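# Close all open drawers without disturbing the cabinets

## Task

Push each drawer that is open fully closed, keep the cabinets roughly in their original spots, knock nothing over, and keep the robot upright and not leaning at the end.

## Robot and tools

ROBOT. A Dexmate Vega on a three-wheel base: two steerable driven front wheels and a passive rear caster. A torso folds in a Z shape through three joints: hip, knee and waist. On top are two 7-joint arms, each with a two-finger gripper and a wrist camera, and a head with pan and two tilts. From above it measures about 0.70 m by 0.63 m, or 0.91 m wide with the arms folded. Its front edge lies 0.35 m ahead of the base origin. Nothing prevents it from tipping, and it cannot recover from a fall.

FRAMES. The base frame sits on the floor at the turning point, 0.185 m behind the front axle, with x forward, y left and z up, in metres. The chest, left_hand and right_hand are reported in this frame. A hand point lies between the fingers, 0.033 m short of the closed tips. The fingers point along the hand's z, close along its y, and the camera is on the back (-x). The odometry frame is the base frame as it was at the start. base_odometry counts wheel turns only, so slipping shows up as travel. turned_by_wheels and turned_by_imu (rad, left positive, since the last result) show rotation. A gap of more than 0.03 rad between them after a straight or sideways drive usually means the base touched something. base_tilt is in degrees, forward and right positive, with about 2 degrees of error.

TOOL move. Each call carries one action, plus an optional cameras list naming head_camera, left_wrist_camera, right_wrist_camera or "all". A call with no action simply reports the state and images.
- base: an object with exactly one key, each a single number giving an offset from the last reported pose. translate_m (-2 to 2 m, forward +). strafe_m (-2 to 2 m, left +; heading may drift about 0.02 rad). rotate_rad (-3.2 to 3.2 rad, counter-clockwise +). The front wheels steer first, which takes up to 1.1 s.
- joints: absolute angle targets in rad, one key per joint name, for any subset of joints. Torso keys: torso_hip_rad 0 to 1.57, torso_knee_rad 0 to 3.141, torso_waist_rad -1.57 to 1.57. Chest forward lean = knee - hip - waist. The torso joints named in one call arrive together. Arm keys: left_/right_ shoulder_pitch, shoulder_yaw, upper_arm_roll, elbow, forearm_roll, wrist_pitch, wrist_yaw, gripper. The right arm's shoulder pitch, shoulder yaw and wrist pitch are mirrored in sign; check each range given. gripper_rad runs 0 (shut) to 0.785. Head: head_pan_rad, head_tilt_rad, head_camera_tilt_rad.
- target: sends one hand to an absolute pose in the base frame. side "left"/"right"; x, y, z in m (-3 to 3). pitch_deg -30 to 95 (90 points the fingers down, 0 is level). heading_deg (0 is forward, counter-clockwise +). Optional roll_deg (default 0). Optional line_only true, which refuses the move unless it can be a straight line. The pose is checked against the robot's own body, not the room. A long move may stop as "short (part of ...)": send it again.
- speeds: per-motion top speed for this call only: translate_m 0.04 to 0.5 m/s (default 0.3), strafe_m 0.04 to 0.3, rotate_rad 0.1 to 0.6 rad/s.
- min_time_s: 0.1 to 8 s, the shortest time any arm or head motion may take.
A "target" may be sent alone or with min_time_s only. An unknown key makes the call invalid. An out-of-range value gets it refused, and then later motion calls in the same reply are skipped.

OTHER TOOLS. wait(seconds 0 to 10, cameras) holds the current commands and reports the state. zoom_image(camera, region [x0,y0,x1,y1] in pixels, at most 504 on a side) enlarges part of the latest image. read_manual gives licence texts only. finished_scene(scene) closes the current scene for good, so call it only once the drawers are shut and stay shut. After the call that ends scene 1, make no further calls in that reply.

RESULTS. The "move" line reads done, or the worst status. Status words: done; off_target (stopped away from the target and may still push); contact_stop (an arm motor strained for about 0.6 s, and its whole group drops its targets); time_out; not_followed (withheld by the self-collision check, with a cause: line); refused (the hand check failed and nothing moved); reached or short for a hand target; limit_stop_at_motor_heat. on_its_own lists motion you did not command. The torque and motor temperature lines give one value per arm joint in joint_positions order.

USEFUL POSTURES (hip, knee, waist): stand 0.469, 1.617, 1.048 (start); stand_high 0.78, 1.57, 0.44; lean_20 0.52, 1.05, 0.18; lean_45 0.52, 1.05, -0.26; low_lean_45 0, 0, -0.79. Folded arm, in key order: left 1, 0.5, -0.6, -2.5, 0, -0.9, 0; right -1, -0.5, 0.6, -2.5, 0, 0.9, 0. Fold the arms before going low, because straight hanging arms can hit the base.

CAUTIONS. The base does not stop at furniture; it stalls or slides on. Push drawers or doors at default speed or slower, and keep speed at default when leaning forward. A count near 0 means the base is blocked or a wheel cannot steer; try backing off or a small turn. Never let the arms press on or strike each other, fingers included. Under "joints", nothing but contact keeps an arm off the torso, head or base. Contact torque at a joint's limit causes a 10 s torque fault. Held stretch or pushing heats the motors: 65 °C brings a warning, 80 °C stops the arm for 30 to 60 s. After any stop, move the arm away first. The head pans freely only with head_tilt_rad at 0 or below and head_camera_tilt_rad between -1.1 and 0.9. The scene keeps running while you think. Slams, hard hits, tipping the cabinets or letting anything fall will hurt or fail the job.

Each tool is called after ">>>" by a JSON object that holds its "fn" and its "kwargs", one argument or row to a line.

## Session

>>> {"fn": "move", "kwargs": {
  "cameras": ["head_camera"]
}}

>>> {"fn": "move", "kwargs": {
  "joints": {"head_pan_rad": 1.3, "head_camera_tilt_rad": 0.3},
  "cameras": ["head_camera"]
}}

>>> {"fn": "move", "kwargs": {
  "joints": {"head_pan_rad": 2.6, "head_camera_tilt_rad": 0.3},
  "cameras": ["head_camera"]
}}

>>> {"fn": "move", "kwargs": {
  "joints": {"head_pan_rad": -2.6, "head_camera_tilt_rad": 0.3},
  "cameras": ["head_camera"]
}}

>>> {"fn": "move", "kwargs": {
  "joints": {"head_pan_rad": -1.3, "head_camera_tilt_rad": 0.3},
  "cameras": ["head_camera"]
}}

Scene clock: 0.00 s.
Joint torques (N m): no reading
Motor temperatures (°C): left_arm=[27 30 30 30 34 38 35] | right_arm=[29 28 29 31 34 35 35]
base_odometry: x=+0.000 y=+0.000 heading=+0.000
turned_by_wheels: +0.000
turned_by_imu: +0.000
base_tilt: forward=+0.6 right=-0.1
base_status: not commanded
joint_positions: torso_hip_rad=+0.469 torso_knee_rad=+1.617 torso_waist_rad=+1.048 left_shoulder_pitch_rad=+2.199 left_shoulder_yaw_rad=+0.001 left_upper_arm_roll_rad=-0.010 left_elbow_rad=-1.084 left_forearm_roll_rad=+0.015 left_wrist_pitch_rad=-0.506 left_wrist_yaw_rad=-0.016 left_gripper_rad=+0.005 right_shoulder_pitch_rad=-2.184 right_shoulder_yaw_rad=+0.007 right_upper_arm_roll_rad=+0.010 right_elbow_rad=-1.115 right_forearm_roll_rad=+0.008 right_wrist_pitch_rad=+0.481 right_wrist_yaw_rad=-0.008 right_gripper_rad=+0.005 head_pan_rad=+0.000 head_tilt_rad=+0.000 head_camera_tilt_rad=+0.000
joint_status: not commanded
chest: x=-0.0111 y=+0.0000 z=+1.4155 quat_wxyz=(+0.999, +0.000, +0.050, +0.000) (m; base frame)
left_hand: x=+0.1693 y=+0.2286 z=+0.6219 quat_wxyz=(+0.417, +0.009, +0.909, -0.003) pitch_deg=+40.7 heading_deg=-1.0 roll_deg=+0.2 back=up (m; base frame)
right_hand: x=+0.1910 y=-0.2367 z=+0.6284 quat_wxyz=(+0.427, +0.011, +0.904, -0.007) pitch_deg=+39.4 heading_deg=-1.6 roll_deg=-0.2 back=up (m; base frame)
pictures: head_camera
Images, in order (width x height): head_camera 896x560.

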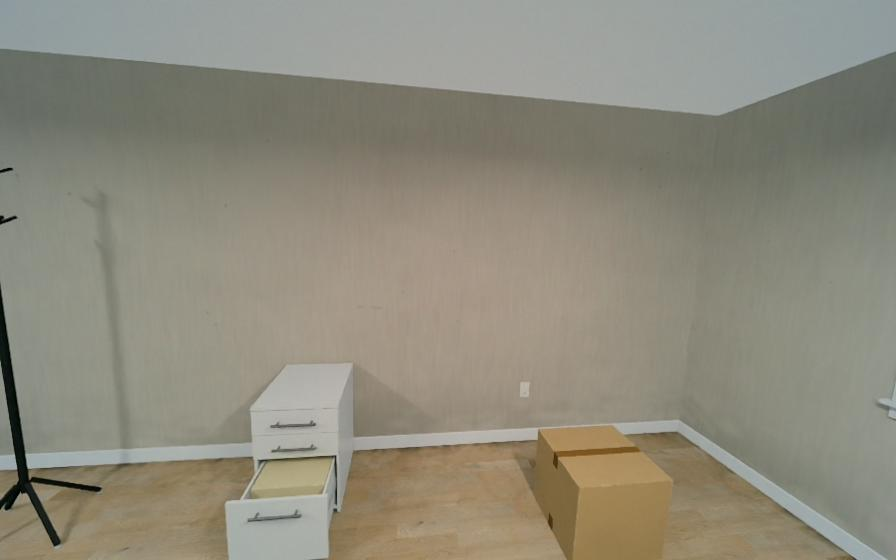

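Scene clock: 1.53 s.
Joint torques (N m): left_arm=[7.08 0.83 0.11 -3.74 0.47 -2.05 -0.23] | right_arm=[-3.07 -0.02 -0.36 -3.43 0 1.91 -0.04]
move: done
base_odometry: x=+0.000 y=+0.000 heading=+0.000
turned_by_wheels: +0.000
turned_by_imu: +0.000
base_tilt: forward=+0.6 right=+0.0
base_status: not commanded
joint_positions: torso_hip_rad=+0.469 torso_knee_rad=+1.617 torso_waist_rad=+1.048 left_shoulder_pitch_rad=+2.199 left_shoulder_yaw_rad=+0.001 left_upper_arm_roll_rad=-0.010 left_elbow_rad=-1.084 left_forearm_roll_rad=+0.015 left_wrist_pitch_rad=-0.506 left_wrist_yaw_rad=-0.016 left_gripper_rad=+0.005 right_shoulder_pitch_rad=-2.184 right_shoulder_yaw_rad=+0.007 right_upper_arm_roll_rad=+0.010 right_elbow_rad=-1.115 right_forearm_roll_rad=+0.008 right_wrist_pitch_rad=+0.481 right_wrist_yaw_rad=-0.008 right_gripper_rad=+0.005 head_pan_rad=+1.300 head_tilt_rad=+0.000 head_camera_tilt_rad=+0.300
joint_status: all done
chest: x=-0.0111 y=+0.0000 z=+1.4155 quat_wxyz=(+0.999, +0.000, +0.050, +0.000) (m; base frame)
left_hand: x=+0.1693 y=+0.2286 z=+0.6219 quat_wxyz=(+0.417, +0.009, +0.909, -0.003) pitch_deg=+40.7 heading_deg=-1.0 roll_deg=+0.2 back=up (m; base frame)
right_hand: x=+0.1910 y=-0.2367 z=+0.6284 quat_wxyz=(+0.427, +0.011, +0.904, -0.007) pitch_deg=+39.4 heading_deg=-1.6 roll_deg=-0.2 back=up (m; base frame)
pictures: head_camera
Images, in order (width x height): head_camera 896x560.

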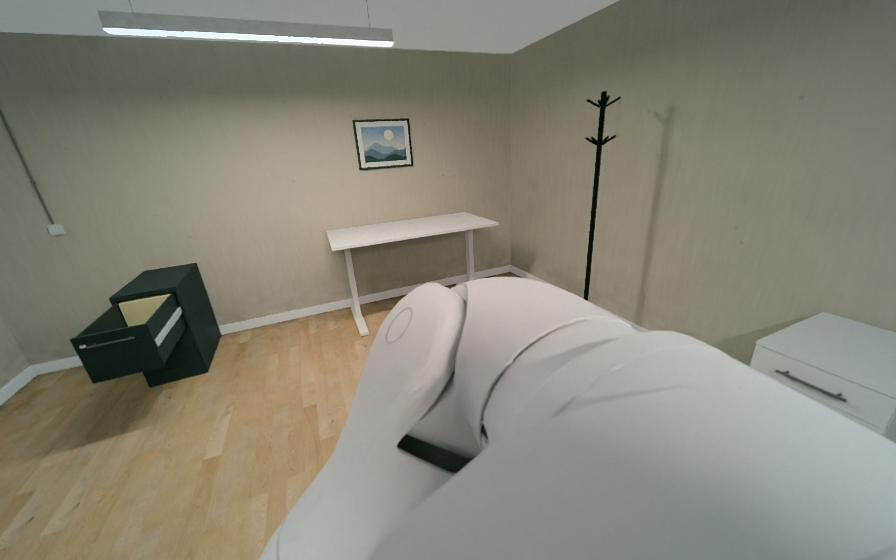

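Scene clock: 3.07 s.
Joint torques (N m): left_arm=[4.02 2.62 -1.09 -2.85 -0.35 -1.36 0.14] | right_arm=[-2.53 1.08 -0.54 -3.84 0.01 1.44 0.02]
move: done
base_odometry: x=+0.000 y=+0.000 heading=+0.000
turned_by_wheels: +0.000
turned_by_imu: +0.000
base_tilt: forward=+0.7 right=-0.1
base_status: not commanded
joint_positions: torso_hip_rad=+0.469 torso_knee_rad=+1.617 torso_waist_rad=+1.048 left_shoulder_pitch_rad=+2.199 left_shoulder_yaw_rad=+0.001 left_upper_arm_roll_rad=-0.010 left_elbow_rad=-1.084 left_forearm_roll_rad=+0.015 left_wrist_pitch_rad=-0.506 left_wrist_yaw_rad=-0.016 left_gripper_rad=+0.005 right_shoulder_pitch_rad=-2.184 right_shoulder_yaw_rad=+0.007 right_upper_arm_roll_rad=+0.010 right_elbow_rad=-1.115 right_forearm_roll_rad=+0.008 right_wrist_pitch_rad=+0.481 right_wrist_yaw_rad=-0.008 right_gripper_rad=+0.005 head_pan_rad=+2.600 head_tilt_rad=+0.000 head_camera_tilt_rad=+0.300
joint_status: all done
chest: x=-0.0111 y=+0.0000 z=+1.4155 quat_wxyz=(+0.999, +0.000, +0.050, +0.000) (m; base frame)
left_hand: x=+0.1693 y=+0.2286 z=+0.6219 quat_wxyz=(+0.417, +0.009, +0.909, -0.003) pitch_deg=+40.7 heading_deg=-1.0 roll_deg=+0.2 back=up (m; base frame)
right_hand: x=+0.1910 y=-0.2367 z=+0.6284 quat_wxyz=(+0.427, +0.011, +0.904, -0.007) pitch_deg=+39.4 heading_deg=-1.6 roll_deg=-0.2 back=up (m; base frame)
pictures: head_camera
Images, in order (width x height): head_camera 896x560.

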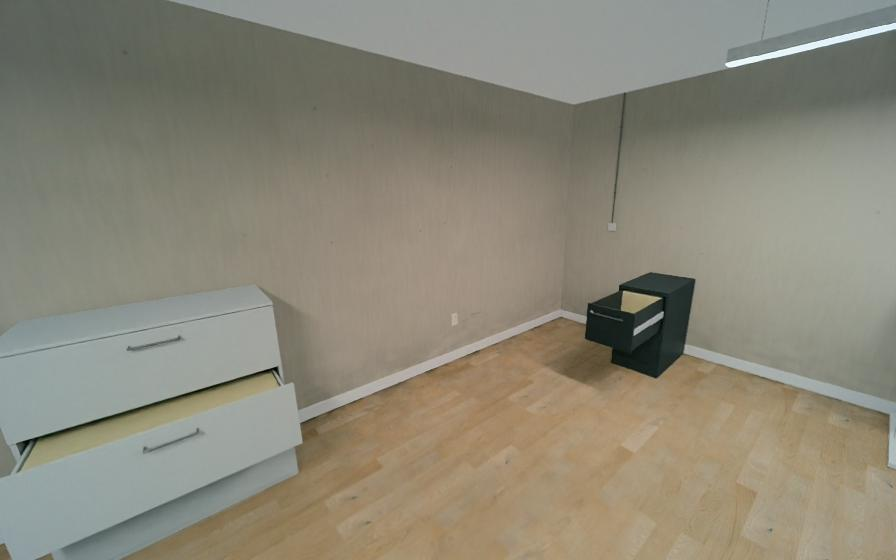

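Scene clock: 7.20 s.
Joint torques (N m): left_arm=[4.55 -1.75 -0.55 -5.02 0.25 -3.01 0.13] | right_arm=[-1.96 0.17 -0.74 -3.93 -0.03 1.67 0.12]
move: done
base_odometry: x=+0.000 y=+0.000 heading=+0.000
turned_by_wheels: +0.000
turned_by_imu: +0.001
base_tilt: forward=+0.7 right=+0.0
base_status: not commanded
joint_positions: torso_hip_rad=+0.469 torso_knee_rad=+1.617 torso_waist_rad=+1.048 left_shoulder_pitch_rad=+2.199 left_shoulder_yaw_rad=+0.001 left_upper_arm_roll_rad=-0.010 left_elbow_rad=-1.084 left_forearm_roll_rad=+0.015 left_wrist_pitch_rad=-0.506 left_wrist_yaw_rad=-0.016 left_gripper_rad=+0.005 right_shoulder_pitch_rad=-2.184 right_shoulder_yaw_rad=+0.007 right_upper_arm_roll_rad=+0.010 right_elbow_rad=-1.115 right_forearm_roll_rad=+0.008 right_wrist_pitch_rad=+0.481 right_wrist_yaw_rad=-0.008 right_gripper_rad=+0.005 head_pan_rad=-2.600 head_tilt_rad=+0.000 head_camera_tilt_rad=+0.300
joint_status: all done
chest: x=-0.0111 y=+0.0000 z=+1.4155 quat_wxyz=(+0.999, +0.000, +0.050, +0.000) (m; base frame)
left_hand: x=+0.1693 y=+0.2286 z=+0.6219 quat_wxyz=(+0.417, +0.009, +0.909, -0.003) pitch_deg=+40.7 heading_deg=-1.0 roll_deg=+0.2 back=up (m; base frame)
right_hand: x=+0.1910 y=-0.2367 z=+0.6284 quat_wxyz=(+0.427, +0.011, +0.904, -0.007) pitch_deg=+39.4 heading_deg=-1.6 roll_deg=-0.2 back=up (m; base frame)
pictures: head_camera
Images, in order (width x height): head_camera 896x560.

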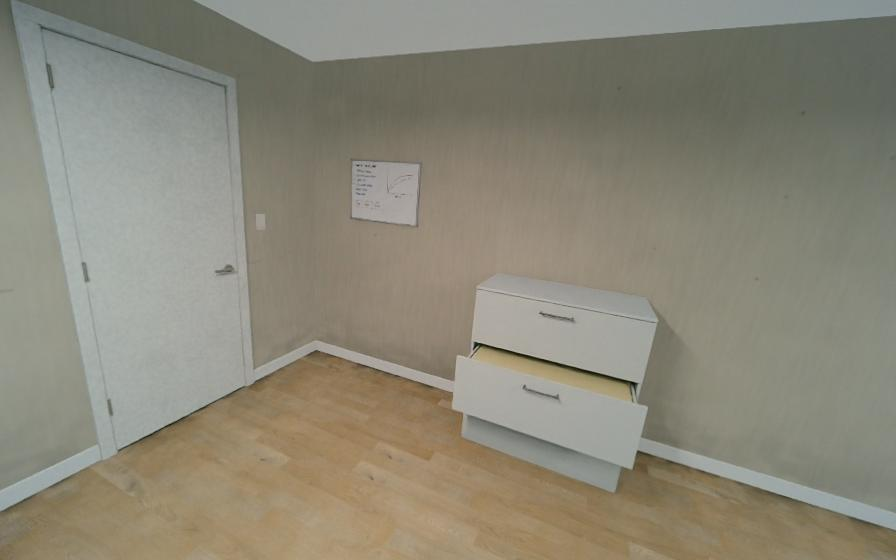

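Scene clock: 8.73 s.
Joint torques (N m): left_arm=[5.21 0.22 1.3 -5.59 0.01 -1.17 -0.01] | right_arm=[-2.98 0.3 -0.5 -3.79 0 1.47 0.07]
move: done
base_odometry: x=+0.000 y=+0.000 heading=+0.000
turned_by_wheels: +0.000
turned_by_imu: +0.000
base_tilt: forward=+0.6 right=-0.1
base_status: not commanded
joint_positions: torso_hip_rad=+0.469 torso_knee_rad=+1.617 torso_waist_rad=+1.048 left_shoulder_pitch_rad=+2.199 left_shoulder_yaw_rad=+0.001 left_upper_arm_roll_rad=-0.010 left_elbow_rad=-1.084 left_forearm_roll_rad=+0.015 left_wrist_pitch_rad=-0.506 left_wrist_yaw_rad=-0.016 left_gripper_rad=+0.005 right_shoulder_pitch_rad=-2.184 right_shoulder_yaw_rad=+0.007 right_upper_arm_roll_rad=+0.010 right_elbow_rad=-1.115 right_forearm_roll_rad=+0.008 right_wrist_pitch_rad=+0.481 right_wrist_yaw_rad=-0.008 right_gripper_rad=+0.005 head_pan_rad=-1.300 head_tilt_rad=+0.000 head_camera_tilt_rad=+0.300
joint_status: all done
chest: x=-0.0111 y=+0.0000 z=+1.4155 quat_wxyz=(+0.999, +0.000, +0.050, +0.000) (m; base frame)
left_hand: x=+0.1693 y=+0.2286 z=+0.6219 quat_wxyz=(+0.417, +0.009, +0.909, -0.003) pitch_deg=+40.7 heading_deg=-1.0 roll_deg=+0.2 back=up (m; base frame)
right_hand: x=+0.1910 y=-0.2367 z=+0.6284 quat_wxyz=(+0.427, +0.011, +0.904, -0.007) pitch_deg=+39.4 heading_deg=-1.6 roll_deg=-0.2 back=up (m; base frame)
pictures: head_camera
Images, in order (width x height): head_camera 896x560.

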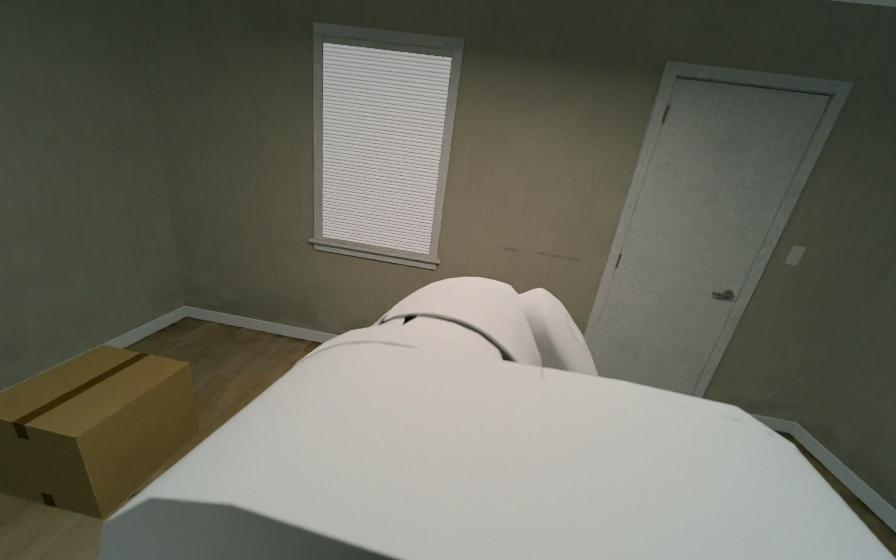

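>>> {"fn": "move", "kwargs": {
  "base": {"rotate_rad": 0.133}
}}

>>> {"fn": "move", "kwargs": {
  "base": {"strafe_m": 0.335},
  "joints": {"torso_hip_rad": 0.0, "torso_knee_rad": 0.1, "torso_waist_rad": -0.69, "left_shoulder_pitch_rad": 0.566, "left_elbow_rad": -0.865, "left_wrist_pitch_rad": 0.12, "right_shoulder_pitch_rad": -1.6, "right_elbow_rad": -2.4, "right_wrist_pitch_rad": 0.0, "head_pan_rad": 0.0, "head_camera_tilt_rad": -0.4},
  "cameras": ["head_camera", "left_wrist_camera"]
}}

Scene clock: 62.33 s.
Joint torques (N m): left_arm=[4.6 -0.54 0.36 -6.78 -0.04 -1.46 -0.4] | right_arm=[-2.93 0.06 -0.65 -4.47 -0.01 1.91 0]
move: done
base_odometry: x=+0.000 y=+0.000 heading=+0.133
turned_by_wheels: +0.133
turned_by_imu: +0.130
base_tilt: forward=+0.6 right=-0.1
base_status: done
joint_positions: torso_hip_rad=+0.469 torso_knee_rad=+1.617 torso_waist_rad=+1.048 left_shoulder_pitch_rad=+2.199 left_shoulder_yaw_rad=+0.001 left_upper_arm_roll_rad=-0.010 left_elbow_rad=-1.084 left_forearm_roll_rad=+0.015 left_wrist_pitch_rad=-0.506 left_wrist_yaw_rad=-0.016 left_gripper_rad=+0.005 right_shoulder_pitch_rad=-2.184 right_shoulder_yaw_rad=+0.007 right_upper_arm_roll_rad=+0.010 right_elbow_rad=-1.115 right_forearm_roll_rad=+0.008 right_wrist_pitch_rad=+0.481 right_wrist_yaw_rad=-0.008 right_gripper_rad=+0.005 head_pan_rad=-1.300 head_tilt_rad=+0.000 head_camera_tilt_rad=+0.300
joint_status: not commanded
chest: x=-0.0111 y=+0.0000 z=+1.4155 quat_wxyz=(+0.999, +0.000, +0.050, +0.000) (m; base frame)
left_hand: x=+0.1693 y=+0.2286 z=+0.6219 quat_wxyz=(+0.417, +0.009, +0.909, -0.003) pitch_deg=+40.7 heading_deg=-1.0 roll_deg=+0.2 back=up (m; base frame)
right_hand: x=+0.1910 y=-0.2367 z=+0.6284 quat_wxyz=(+0.427, +0.011, +0.904, -0.007) pitch_deg=+39.4 heading_deg=-1.6 roll_deg=-0.2 back=up (m; base frame)
pictures: none

Scene clock: 70.07 s.
Joint torques (N m): left_arm=[-14.56 1.1 0.45 -11.02 0.35 -0.92 -0.06] | right_arm=[7.11 0.08 -0.55 -12.43 0.01 1.92 0.17]
move: done
base_odometry: x=-0.046 y=+0.331 heading=+0.138
turned_by_wheels: +0.005
turned_by_imu: +0.003
base_tilt: forward=+0.6 right=-0.1
base_status: done
joint_positions: torso_hip_rad=+0.000 torso_knee_rad=+0.100 torso_waist_rad=-0.690 left_shoulder_pitch_rad=+0.568 left_shoulder_yaw_rad=+0.001 left_upper_arm_roll_rad=-0.010 left_elbow_rad=-0.865 left_forearm_roll_rad=+0.015 left_wrist_pitch_rad=+0.120 left_wrist_yaw_rad=-0.016 left_gripper_rad=+0.005 right_shoulder_pitch_rad=-1.601 right_shoulder_yaw_rad=+0.007 right_upper_arm_roll_rad=+0.010 right_elbow_rad=-2.399 right_forearm_roll_rad=+0.008 right_wrist_pitch_rad=+0.000 right_wrist_yaw_rad=-0.008 right_gripper_rad=+0.005 head_pan_rad=+0.000 head_tilt_rad=+0.000 head_camera_tilt_rad=-0.400
joint_status: all done
chest: x=+0.0404 y=+0.0000 z=+0.8782 quat_wxyz=(+0.923, +0.000, +0.385, +0.000) (m; base frame)
left_hand: x=+0.6989 y=+0.2307 z=+0.1993 quat_wxyz=(+0.461, +0.005, +0.887, -0.001) pitch_deg=+35.1 heading_deg=-0.4 roll_deg=+0.2 back=up (m; base frame)
right_hand: x=+0.5019 y=-0.2383 z=+0.5816 quat_wxyz=(+0.710, +0.009, +0.704, -0.005) pitch_deg=-0.5 heading_deg=-1.1 roll_deg=+0.3 back=up (m; base frame)
pictures: head_camera, left_wrist_camera
Images, in order (width x height): head_camera 896x560, left_wrist_camera 672x420.

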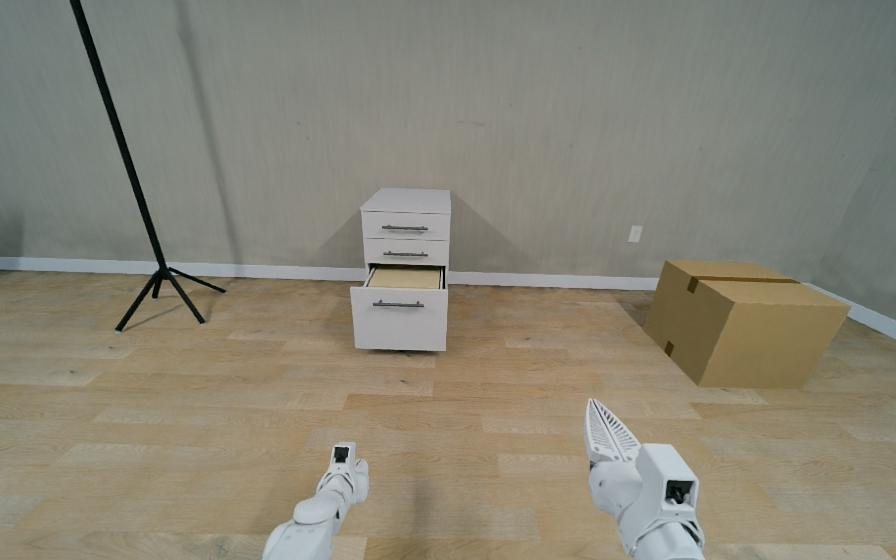

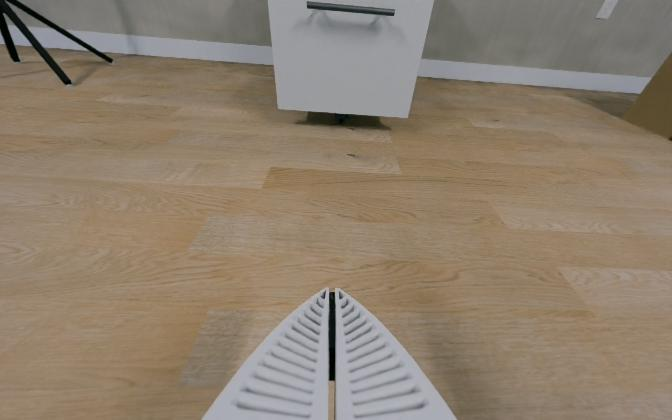

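>>> {"fn": "move", "kwargs": {
  "base": {"translate_m": 0.52},
  "speeds": {"translate_m": 0.4},
  "cameras": ["left_wrist_camera"]
}}

>>> {"fn": "move", "kwargs": {
  "base": {"translate_m": 0.5},
  "speeds": {"translate_m": 0.15},
  "cameras": ["head_camera", "left_wrist_camera", "right_wrist_camera"]
}}

>>> {"fn": "zoom_image", "kwargs": {
  "camera": "head_camera",
  "region": [240, 200, 480, 500]
}}

Scene clock: 84.00 s.
Joint torques (N m): left_arm=[-15.23 1.03 1.52 -10.32 0.66 -0.52 -0.1] | right_arm=[6.96 0.44 -0.57 -12.15 -0.02 2.07 0.08]
move: done
base_odometry: x=+0.469 y=+0.404 heading=+0.137
turned_by_wheels: +0.000
turned_by_imu: +0.001
base_tilt: forward=+0.6 right=-0.1
base_status: done
joint_positions: torso_hip_rad=+0.000 torso_knee_rad=+0.100 torso_waist_rad=-0.690 left_shoulder_pitch_rad=+0.566 left_shoulder_yaw_rad=+0.001 left_upper_arm_roll_rad=-0.010 left_elbow_rad=-0.865 left_forearm_roll_rad=+0.015 left_wrist_pitch_rad=+0.120 left_wrist_yaw_rad=-0.016 left_gripper_rad=+0.005 right_shoulder_pitch_rad=-1.600 right_shoulder_yaw_rad=+0.007 right_upper_arm_roll_rad=+0.010 right_elbow_rad=-2.400 right_forearm_roll_rad=+0.008 right_wrist_pitch_rad=+0.000 right_wrist_yaw_rad=-0.008 right_gripper_rad=+0.005 head_pan_rad=+0.000 head_tilt_rad=+0.000 head_camera_tilt_rad=-0.400
joint_status: not commanded
chest: x=+0.0404 y=+0.0000 z=+0.8782 quat_wxyz=(+0.923, +0.000, +0.385, +0.000) (m; base frame)
left_hand: x=+0.6997 y=+0.2307 z=+0.1999 quat_wxyz=(+0.461, +0.005, +0.887, -0.001) pitch_deg=+35.1 heading_deg=-0.4 roll_deg=+0.2 back=up (m; base frame)
right_hand: x=+0.5020 y=-0.2383 z=+0.5817 quat_wxyz=(+0.710, +0.009, +0.704, -0.005) pitch_deg=-0.5 heading_deg=-1.1 roll_deg=+0.3 back=up (m; base frame)
pictures: left_wrist_camera
Images, in order (width x height): left_wrist_camera 672x420.

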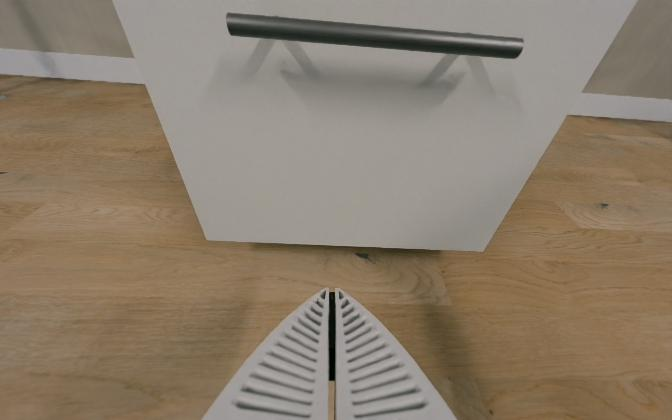

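Scene clock: 88.27 s.
Joint torques (N m): left_arm=[-46.29 2.04 0.31 -32.08 0.4 -10.83 1.32] | right_arm=[6.81 -0.17 -0.8 -12.36 -0.01 2.28 0.13]
move: done
base_odometry: x=+0.964 y=+0.473 heading=+0.138
turned_by_wheels: +0.001
turned_by_imu: +0.002
base_tilt: forward=+0.7 right=+0.0
base_status: done
joint_positions: torso_hip_rad=+0.000 torso_knee_rad=+0.100 torso_waist_rad=-0.690 left_shoulder_pitch_rad=+0.568 left_shoulder_yaw_rad=+0.001 left_upper_arm_roll_rad=-0.010 left_elbow_rad=-0.864 left_forearm_roll_rad=+0.015 left_wrist_pitch_rad=+0.123 left_wrist_yaw_rad=-0.016 left_gripper_rad=+0.005 right_shoulder_pitch_rad=-1.600 right_shoulder_yaw_rad=+0.007 right_upper_arm_roll_rad=+0.010 right_elbow_rad=-2.400 right_forearm_roll_rad=+0.008 right_wrist_pitch_rad=+0.000 right_wrist_yaw_rad=-0.008 right_gripper_rad=+0.005 head_pan_rad=+0.000 head_tilt_rad=+0.000 head_camera_tilt_rad=-0.400
joint_status: not commanded
chest: x=+0.0403 y=+0.0000 z=+0.8782 quat_wxyz=(+0.923, +0.000, +0.385, +0.000) (m; base frame)
left_hand: x=+0.6974 y=+0.2305 z=+0.1973 quat_wxyz=(+0.459, +0.005, +0.889, -0.001) pitch_deg=+35.4 heading_deg=-0.5 roll_deg=+0.2 back=up (m; base frame)
right_hand: x=+0.5019 y=-0.2383 z=+0.5818 quat_wxyz=(+0.710, +0.009, +0.704, -0.005) pitch_deg=-0.5 heading_deg=-1.1 roll_deg=+0.3 back=up (m; base frame)
pictures: head_camera, left_wrist_camera, right_wrist_camera
Images, in order (width x height): head_camera 896x560, left_wrist_camera 672x420, right_wrist_camera 672x420.

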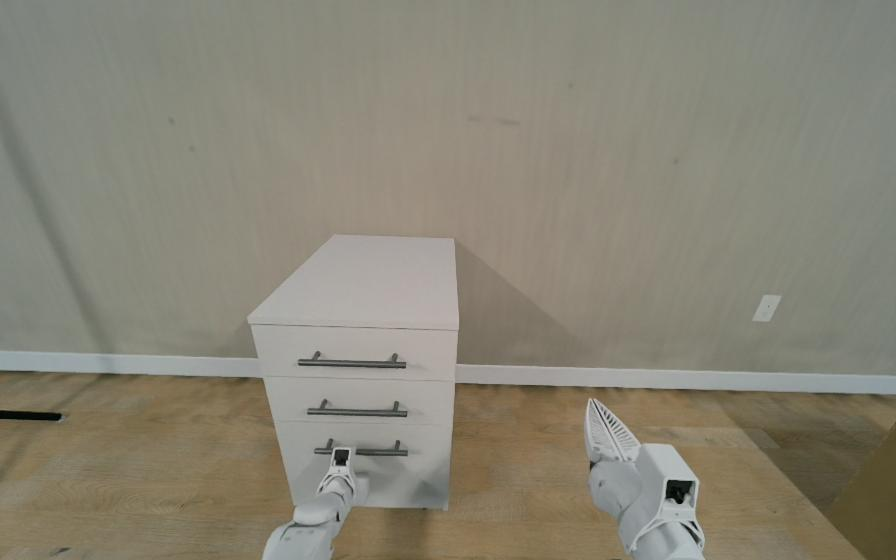

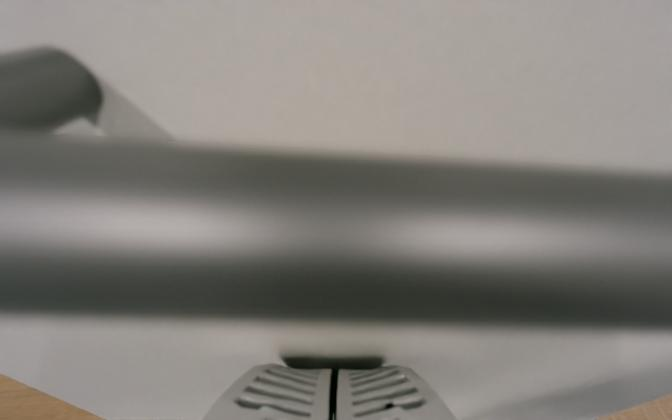

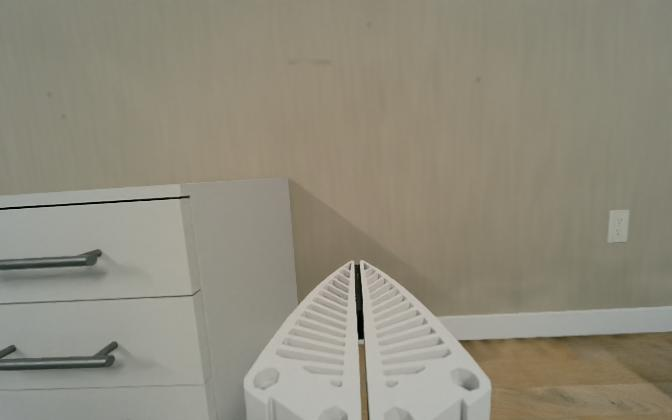

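Scaled by 1.680 from the camera's 896x560 image, which has a finer 960x600 frame.

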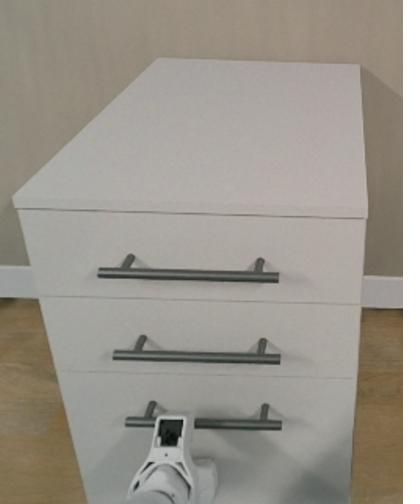

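>>> {"fn": "move", "kwargs": {
  "base": {"translate_m": -0.35}
}}

>>> {"fn": "move", "kwargs": {
  "base": {"rotate_rad": -3.2},
  "joints": {"left_shoulder_pitch_rad": 0.475, "left_elbow_rad": -1.886, "left_wrist_pitch_rad": 1.232},
  "cameras": ["head_camera"]
}}

>>> {"fn": "move", "kwargs": {
  "base": {"translate_m": 1.3},
  "speeds": {"translate_m": 0.5},
  "cameras": ["head_camera", "left_wrist_camera"]
}}

Scene clock: 102.87 s.
Joint torques (N m): left_arm=[-17.08 0.92 -0.74 -12.99 0.08 -1.75 0.34] | right_arm=[7.46 0.14 -0.5 -11.99 -0.05 2.8 0.1]
Motor temperatures (°C): left_arm=[32 30 29 33 34 45 35] | right_arm=[29 28 29 32 34 36 35]
move: done
base_odometry: x=+0.617 y=+0.424 heading=+0.138
turned_by_wheels: +0.001
turned_by_imu: +0.002
base_tilt: forward=+0.6 right=-0.1
base_status: done
joint_positions: torso_hip_rad=+0.000 torso_knee_rad=+0.100 torso_waist_rad=-0.690 left_shoulder_pitch_rad=+0.566 left_shoulder_yaw_rad=+0.001 left_upper_arm_roll_rad=-0.010 left_elbow_rad=-0.865 left_forearm_roll_rad=+0.015 left_wrist_pitch_rad=+0.120 left_wrist_yaw_rad=-0.016 left_gripper_rad=+0.005 right_shoulder_pitch_rad=-1.600 right_shoulder_yaw_rad=+0.007 right_upper_arm_roll_rad=+0.010 right_elbow_rad=-2.400 right_forearm_roll_rad=+0.008 right_wrist_pitch_rad=+0.000 right_wrist_yaw_rad=-0.008 right_gripper_rad=+0.005 head_pan_rad=+0.000 head_tilt_rad=+0.000 head_camera_tilt_rad=-0.400
joint_status: not commanded
chest: x=+0.0405 y=+0.0000 z=+0.8781 quat_wxyz=(+0.923, +0.000, +0.385, +0.000) (m; base frame)
left_hand: x=+0.6996 y=+0.2306 z=+0.1996 quat_wxyz=(+0.461, +0.005, +0.887, -0.001) pitch_deg=+35.1 heading_deg=-0.5 roll_deg=+0.2 back=up (m; base frame)
right_hand: x=+0.5020 y=-0.2383 z=+0.5815 quat_wxyz=(+0.710, +0.009, +0.704, -0.005) pitch_deg=-0.5 heading_deg=-1.1 roll_deg=+0.3 back=up (m; base frame)
pictures: none

Scene clock: 109.80 s.
Joint torques (N m): left_arm=[-20.33 2.94 -0.74 -12.41 0.05 -2.4 0.37] | right_arm=[6.09 1 -0.49 -12.38 -0.03 1.93 0.13]
move: done
base_odometry: x=+0.619 y=+0.423 heading=-3.067
turned_by_wheels: -3.205
turned_by_imu: -3.139
base_tilt: forward=+0.6 right=+0.0
base_status: done
joint_positions: torso_hip_rad=+0.000 torso_knee_rad=+0.100 torso_waist_rad=-0.690 left_shoulder_pitch_rad=+0.475 left_shoulder_yaw_rad=+0.001 left_upper_arm_roll_rad=-0.010 left_elbow_rad=-1.886 left_forearm_roll_rad=+0.015 left_wrist_pitch_rad=+1.232 left_wrist_yaw_rad=-0.016 left_gripper_rad=+0.005 right_shoulder_pitch_rad=-1.600 right_shoulder_yaw_rad=+0.007 right_upper_arm_roll_rad=+0.010 right_elbow_rad=-2.400 right_forearm_roll_rad=+0.008 right_wrist_pitch_rad=+0.000 right_wrist_yaw_rad=-0.008 right_gripper_rad=+0.005 head_pan_rad=+0.000 head_tilt_rad=+0.000 head_camera_tilt_rad=-0.400
joint_status: all done
chest: x=+0.0405 y=+0.0000 z=+0.8781 quat_wxyz=(+0.923, +0.000, +0.385, +0.000) (m; base frame)
left_hand: x=+0.7499 y=+0.2358 z=+0.4996 quat_wxyz=(+0.461, -0.002, +0.887, +0.002) pitch_deg=+35.1 heading_deg=+0.4 roll_deg=+0.1 back=up (m; base frame)
right_hand: x=+0.5020 y=-0.2383 z=+0.5815 quat_wxyz=(+0.710, +0.009, +0.704, -0.005) pitch_deg=-0.5 heading_deg=-1.1 roll_deg=+0.3 back=up (m; base frame)
pictures: head_camera
Images, in order (width x height): head_camera 896x560.

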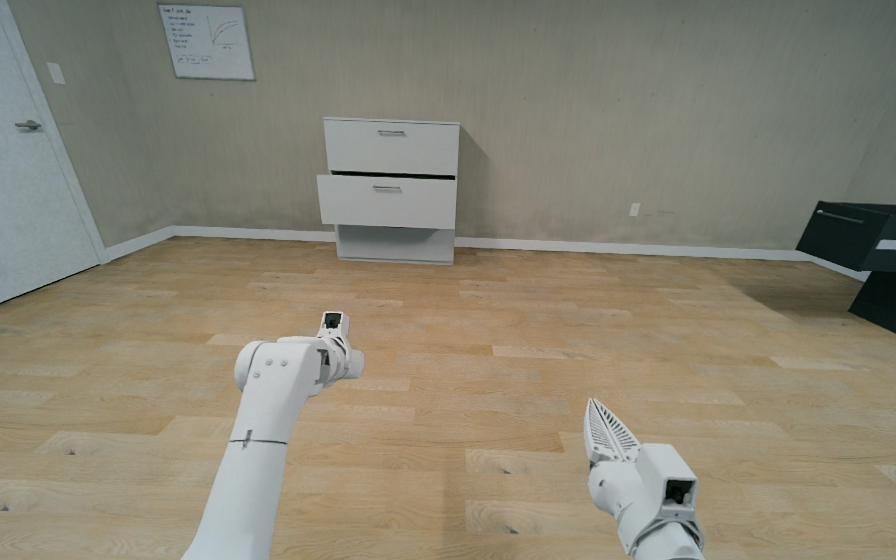

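Scene clock: 114.73 s.
Joint torques (N m): left_arm=[-17.34 -1.9 2.37 -13.67 0.09 -2.41 0.02] | right_arm=[6.13 0.3 -0.55 -12.6 -0.03 2 0.14]
move: done
base_odometry: x=-0.677 y=+0.322 heading=-3.067
turned_by_wheels: +0.000
turned_by_imu: +0.000
base_tilt: forward=+0.7 right=-0.1
base_status: done
joint_positions: torso_hip_rad=+0.000 torso_knee_rad=+0.100 torso_waist_rad=-0.690 left_shoulder_pitch_rad=+0.475 left_shoulder_yaw_rad=+0.001 left_upper_arm_roll_rad=-0.010 left_elbow_rad=-1.886 left_forearm_roll_rad=+0.015 left_wrist_pitch_rad=+1.232 left_wrist_yaw_rad=-0.016 left_gripper_rad=+0.005 right_shoulder_pitch_rad=-1.600 right_shoulder_yaw_rad=+0.007 right_upper_arm_roll_rad=+0.010 right_elbow_rad=-2.400 right_forearm_roll_rad=+0.008 right_wrist_pitch_rad=+0.000 right_wrist_yaw_rad=-0.008 right_gripper_rad=+0.005 head_pan_rad=+0.000 head_tilt_rad=+0.000 head_camera_tilt_rad=-0.400
joint_status: not commanded
chest: x=+0.0405 y=+0.0000 z=+0.8781 quat_wxyz=(+0.923, +0.000, +0.385, +0.000) (m; base frame)
left_hand: x=+0.7499 y=+0.2359 z=+0.4997 quat_wxyz=(+0.461, -0.002, +0.887, +0.002) pitch_deg=+35.1 heading_deg=+0.4 roll_deg=+0.1 back=up (m; base frame)
right_hand: x=+0.5020 y=-0.2383 z=+0.5816 quat_wxyz=(+0.710, +0.009, +0.704, -0.005) pitch_deg=-0.5 heading_deg=-1.1 roll_deg=+0.3 back=up (m; base frame)
pictures: head_camera, left_wrist_camera
Images, in order (width x height): head_camera 896x560, left_wrist_camera 672x420.

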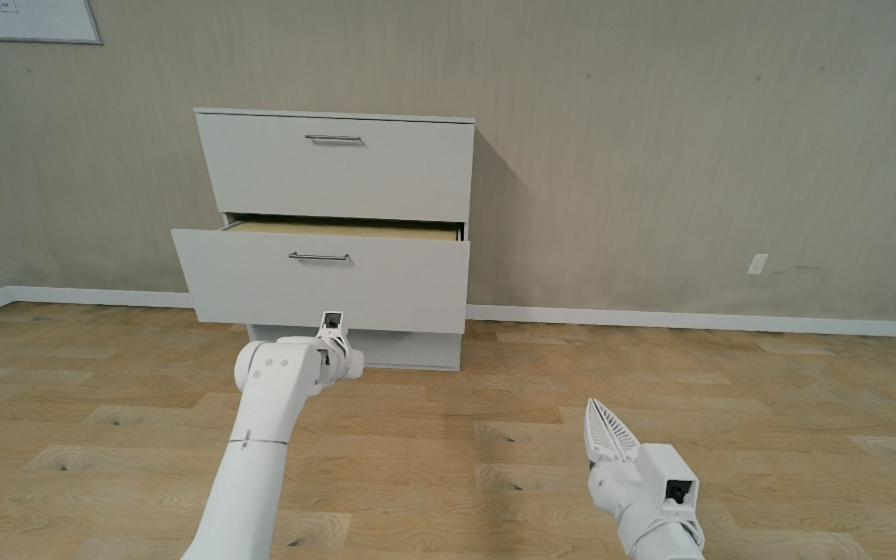

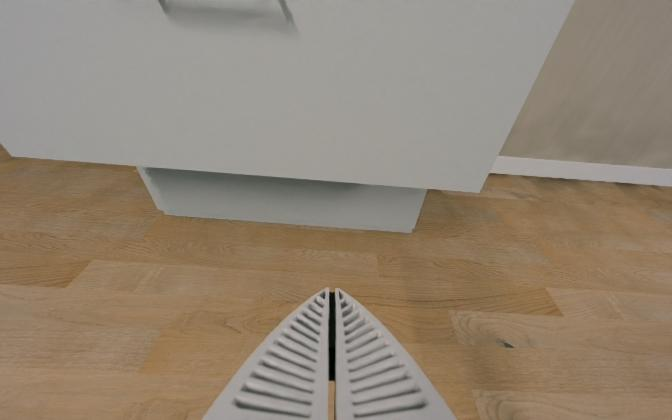

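>>> {"fn": "move", "kwargs": {
  "base": {"translate_m": 0.56},
  "speeds": {"translate_m": 0.15},
  "cameras": ["head_camera", "left_wrist_camera", "right_wrist_camera"]
}}

>>> {"fn": "zoom_image", "kwargs": {
  "camera": "right_wrist_camera",
  "region": [100, 60, 400, 360]
}}

Scene clock: 124.83 s.
Joint torques (N m): left_arm=[-18.43 0.01 -0.01 -2.17 -0.09 -6.18 0.13] | right_arm=[5.65 0.61 -0.57 -12.11 -0.11 2.14 0.05]
move: done
base_odometry: x=-1.235 y=+0.279 heading=-3.067
turned_by_wheels: +0.000
turned_by_imu: +0.002
base_tilt: forward=+0.6 right=-0.1
base_status: done
joint_positions: torso_hip_rad=+0.000 torso_knee_rad=+0.100 torso_waist_rad=-0.690 left_shoulder_pitch_rad=+0.475 left_shoulder_yaw_rad=+0.001 left_upper_arm_roll_rad=-0.010 left_elbow_rad=-1.887 left_forearm_roll_rad=+0.015 left_wrist_pitch_rad=+1.234 left_wrist_yaw_rad=-0.016 left_gripper_rad=+0.005 right_shoulder_pitch_rad=-1.600 right_shoulder_yaw_rad=+0.007 right_upper_arm_roll_rad=+0.010 right_elbow_rad=-2.400 right_forearm_roll_rad=+0.008 right_wrist_pitch_rad=+0.000 right_wrist_yaw_rad=-0.008 right_gripper_rad=+0.005 head_pan_rad=+0.000 head_tilt_rad=+0.000 head_camera_tilt_rad=-0.400
joint_status: not commanded
chest: x=+0.0400 y=+0.0000 z=+0.8783 quat_wxyz=(+0.923, +0.000, +0.384, +0.000) (m; base frame)
left_hand: x=+0.7495 y=+0.2359 z=+0.5004 quat_wxyz=(+0.461, -0.002, +0.887, +0.002) pitch_deg=+35.1 heading_deg=+0.4 roll_deg=+0.1 back=up (m; base frame)
right_hand: x=+0.5018 y=-0.2383 z=+0.5822 quat_wxyz=(+0.711, +0.009, +0.704, -0.005) pitch_deg=-0.6 heading_deg=-1.1 roll_deg=+0.3 back=up (m; base frame)
pictures: head_camera, left_wrist_camera, right_wrist_camera
Images, in order (width x height): head_camera 896x560, left_wrist_camera 672x420, right_wrist_camera 672x420.

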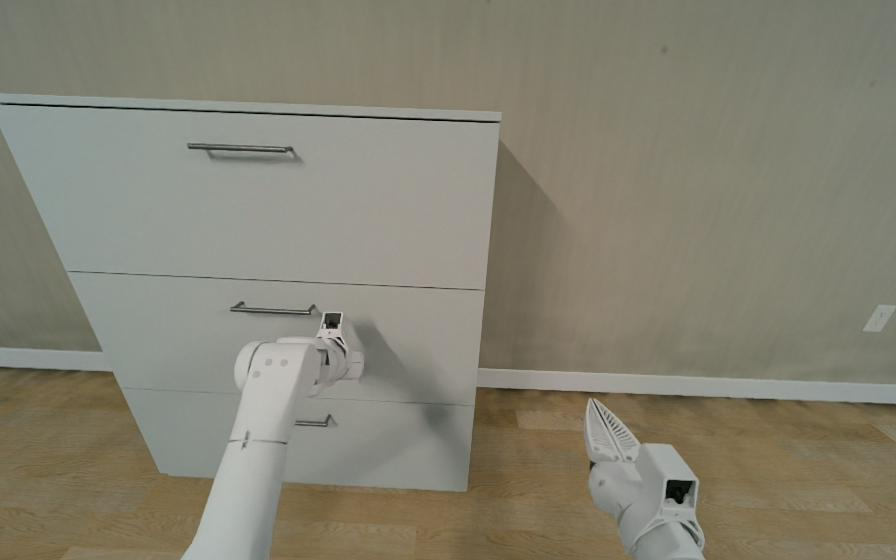

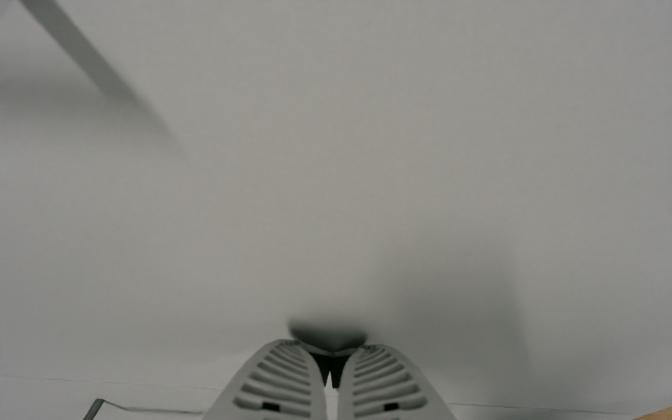

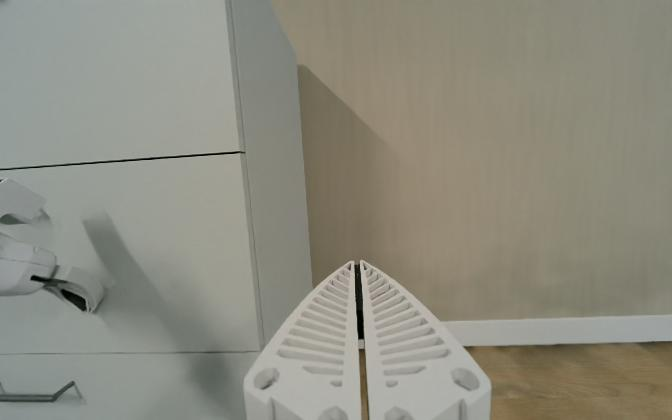

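Scaled by 1.680 from the camera's 672x420 image, which has a finer 960x600 frame.

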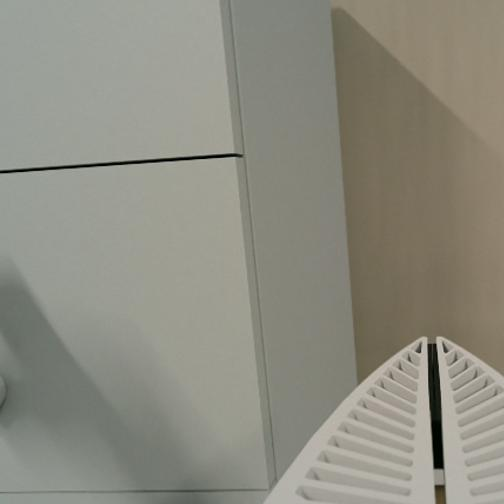

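>>> {"fn": "move", "kwargs": {
  "base": {"translate_m": -0.29}
}}

>>> {"fn": "move", "kwargs": {
  "base": {"rotate_rad": -1.612},
  "cameras": ["head_camera"]
}}

>>> {"fn": "move", "kwargs": {
  "base": {"translate_m": 1.3},
  "speeds": {"translate_m": 0.5},
  "cameras": ["head_camera", "left_wrist_camera"]
}}

Scene clock: 139.20 s.
Joint torques (N m): left_arm=[-17.53 -0.87 -1.27 -14.41 -0.24 -1.99 0.04] | right_arm=[5.88 0.17 -0.72 -11.53 -0.06 1.71 0.09]
move: done
base_odometry: x=-0.946 y=+0.301 heading=-3.067
turned_by_wheels: +0.000
turned_by_imu: +0.000
base_tilt: forward=+0.7 right=+0.0
base_status: done
joint_positions: torso_hip_rad=+0.000 torso_knee_rad=+0.100 torso_waist_rad=-0.690 left_shoulder_pitch_rad=+0.475 left_shoulder_yaw_rad=+0.001 left_upper_arm_roll_rad=-0.010 left_elbow_rad=-1.886 left_forearm_roll_rad=+0.015 left_wrist_pitch_rad=+1.232 left_wrist_yaw_rad=-0.016 left_gripper_rad=+0.005 right_shoulder_pitch_rad=-1.600 right_shoulder_yaw_rad=+0.007 right_upper_arm_roll_rad=+0.010 right_elbow_rad=-2.400 right_forearm_roll_rad=+0.008 right_wrist_pitch_rad=+0.000 right_wrist_yaw_rad=-0.008 right_gripper_rad=+0.005 head_pan_rad=+0.000 head_tilt_rad=+0.000 head_camera_tilt_rad=-0.400
joint_status: not commanded
chest: x=+0.0404 y=+0.0000 z=+0.8782 quat_wxyz=(+0.923, +0.000, +0.385, +0.000) (m; base frame)
left_hand: x=+0.7498 y=+0.2359 z=+0.4998 quat_wxyz=(+0.461, -0.002, +0.887, +0.002) pitch_deg=+35.1 heading_deg=+0.4 roll_deg=+0.1 back=up (m; base frame)
right_hand: x=+0.5020 y=-0.2383 z=+0.5817 quat_wxyz=(+0.710, +0.009, +0.704, -0.005) pitch_deg=-0.5 heading_deg=-1.1 roll_deg=+0.3 back=up (m; base frame)
pictures: none

Scene clock: 143.47 s.
Joint torques (N m): left_arm=[-18.06 -1.45 0.79 -14.66 0.3 -1.67 -0.68] | right_arm=[6.3 0.28 -0.56 -11.61 0.01 1.59 0.16]
move: done
base_odometry: x=-0.948 y=+0.301 heading=+1.601
turned_by_wheels: -1.614
turned_by_imu: -1.583
base_tilt: forward=+0.7 right=-0.1
base_status: done
joint_positions: torso_hip_rad=+0.000 torso_knee_rad=+0.100 torso_waist_rad=-0.690 left_shoulder_pitch_rad=+0.475 left_shoulder_yaw_rad=+0.001 left_upper_arm_roll_rad=-0.010 left_elbow_rad=-1.886 left_forearm_roll_rad=+0.015 left_wrist_pitch_rad=+1.232 left_wrist_yaw_rad=-0.016 left_gripper_rad=+0.005 right_shoulder_pitch_rad=-1.600 right_shoulder_yaw_rad=+0.007 right_upper_arm_roll_rad=+0.010 right_elbow_rad=-2.400 right_forearm_roll_rad=+0.008 right_wrist_pitch_rad=+0.000 right_wrist_yaw_rad=-0.008 right_gripper_rad=+0.005 head_pan_rad=+0.000 head_tilt_rad=+0.000 head_camera_tilt_rad=-0.400
joint_status: not commanded
chest: x=+0.0404 y=+0.0000 z=+0.8782 quat_wxyz=(+0.923, +0.000, +0.385, +0.000) (m; base frame)
left_hand: x=+0.7498 y=+0.2359 z=+0.4998 quat_wxyz=(+0.461, -0.002, +0.887, +0.002) pitch_deg=+35.1 heading_deg=+0.4 roll_deg=+0.1 back=up (m; base frame)
right_hand: x=+0.5020 y=-0.2383 z=+0.5817 quat_wxyz=(+0.710, +0.009, +0.704, -0.005) pitch_deg=-0.5 heading_deg=-1.1 roll_deg=+0.3 back=up (m; base frame)
pictures: head_camera
Images, in order (width x height): head_camera 896x560.

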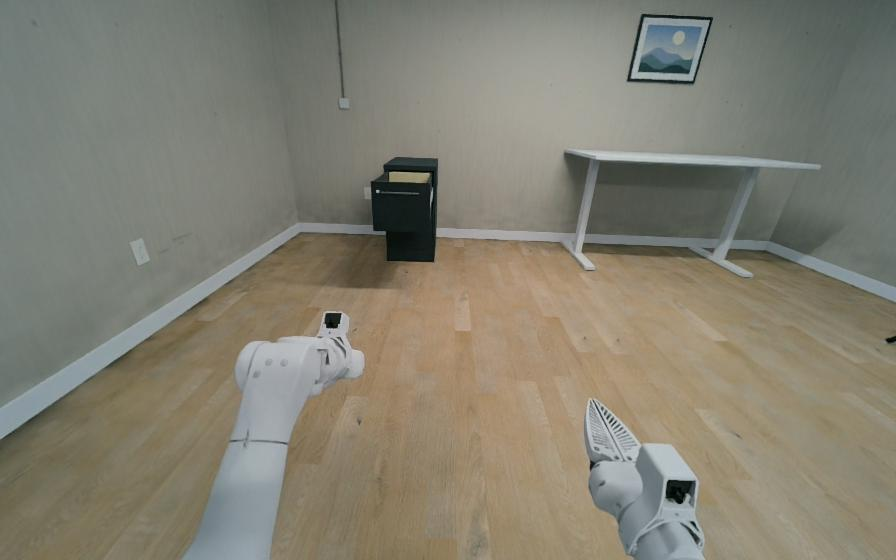

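Scene clock: 148.50 s.
Joint torques (N m): left_arm=[-15.13 2.01 -0.51 -11.98 -0.62 -2.42 -0.04] | right_arm=[6.12 0.74 -0.89 -12.49 0.02 2.29 0.19]
move: done
base_odometry: x=-0.991 y=+1.601 heading=+1.601
turned_by_wheels: -0.001
turned_by_imu: +0.000
base_tilt: forward=+0.7 right=-0.1
base_status: done
joint_positions: torso_hip_rad=+0.000 torso_knee_rad=+0.100 torso_waist_rad=-0.690 left_shoulder_pitch_rad=+0.475 left_shoulder_yaw_rad=+0.001 left_upper_arm_roll_rad=-0.010 left_elbow_rad=-1.886 left_forearm_roll_rad=+0.015 left_wrist_pitch_rad=+1.232 left_wrist_yaw_rad=-0.016 left_gripper_rad=+0.005 right_shoulder_pitch_rad=-1.600 right_shoulder_yaw_rad=+0.007 right_upper_arm_roll_rad=+0.010 right_elbow_rad=-2.400 right_forearm_roll_rad=+0.008 right_wrist_pitch_rad=+0.000 right_wrist_yaw_rad=-0.008 right_gripper_rad=+0.005 head_pan_rad=+0.000 head_tilt_rad=+0.000 head_camera_tilt_rad=-0.400
joint_status: not commanded
chest: x=+0.0404 y=+0.0000 z=+0.8782 quat_wxyz=(+0.923, +0.000, +0.385, +0.000) (m; base frame)
left_hand: x=+0.7499 y=+0.2359 z=+0.4998 quat_wxyz=(+0.461, -0.002, +0.887, +0.002) pitch_deg=+35.1 heading_deg=+0.4 roll_deg=+0.1 back=up (m; base frame)
right_hand: x=+0.5020 y=-0.2383 z=+0.5817 quat_wxyz=(+0.710, +0.009, +0.704, -0.005) pitch_deg=-0.5 heading_deg=-1.1 roll_deg=+0.3 back=up (m; base frame)
pictures: head_camera, left_wrist_camera
Images, in order (width x height): head_camera 896x560, left_wrist_camera 672x420.

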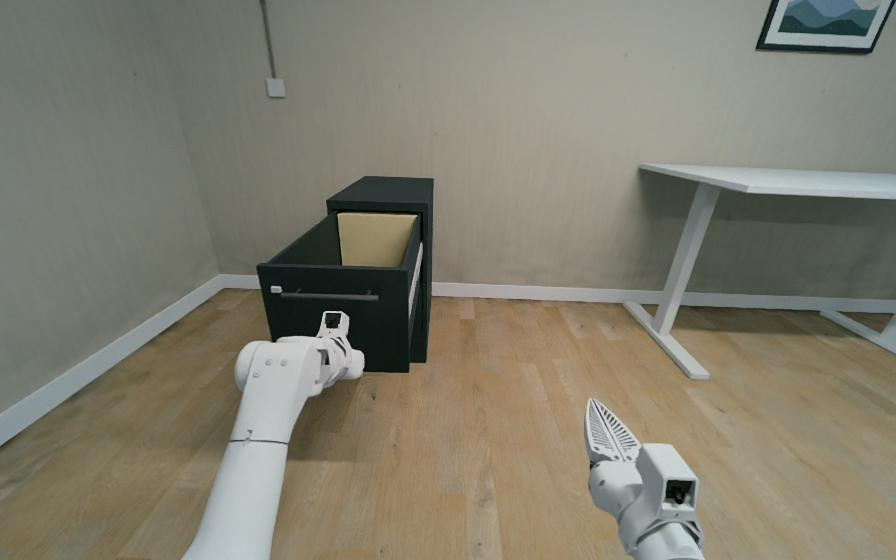

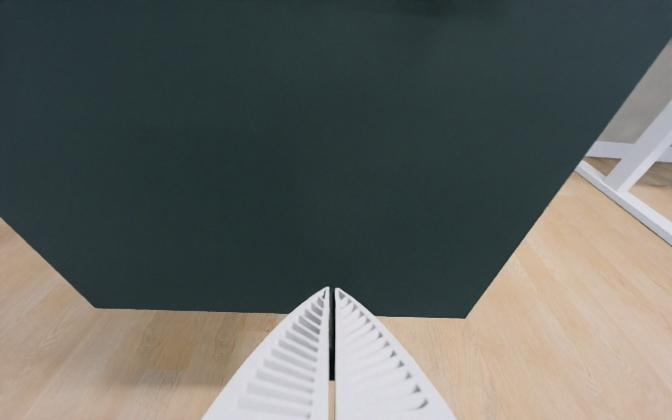

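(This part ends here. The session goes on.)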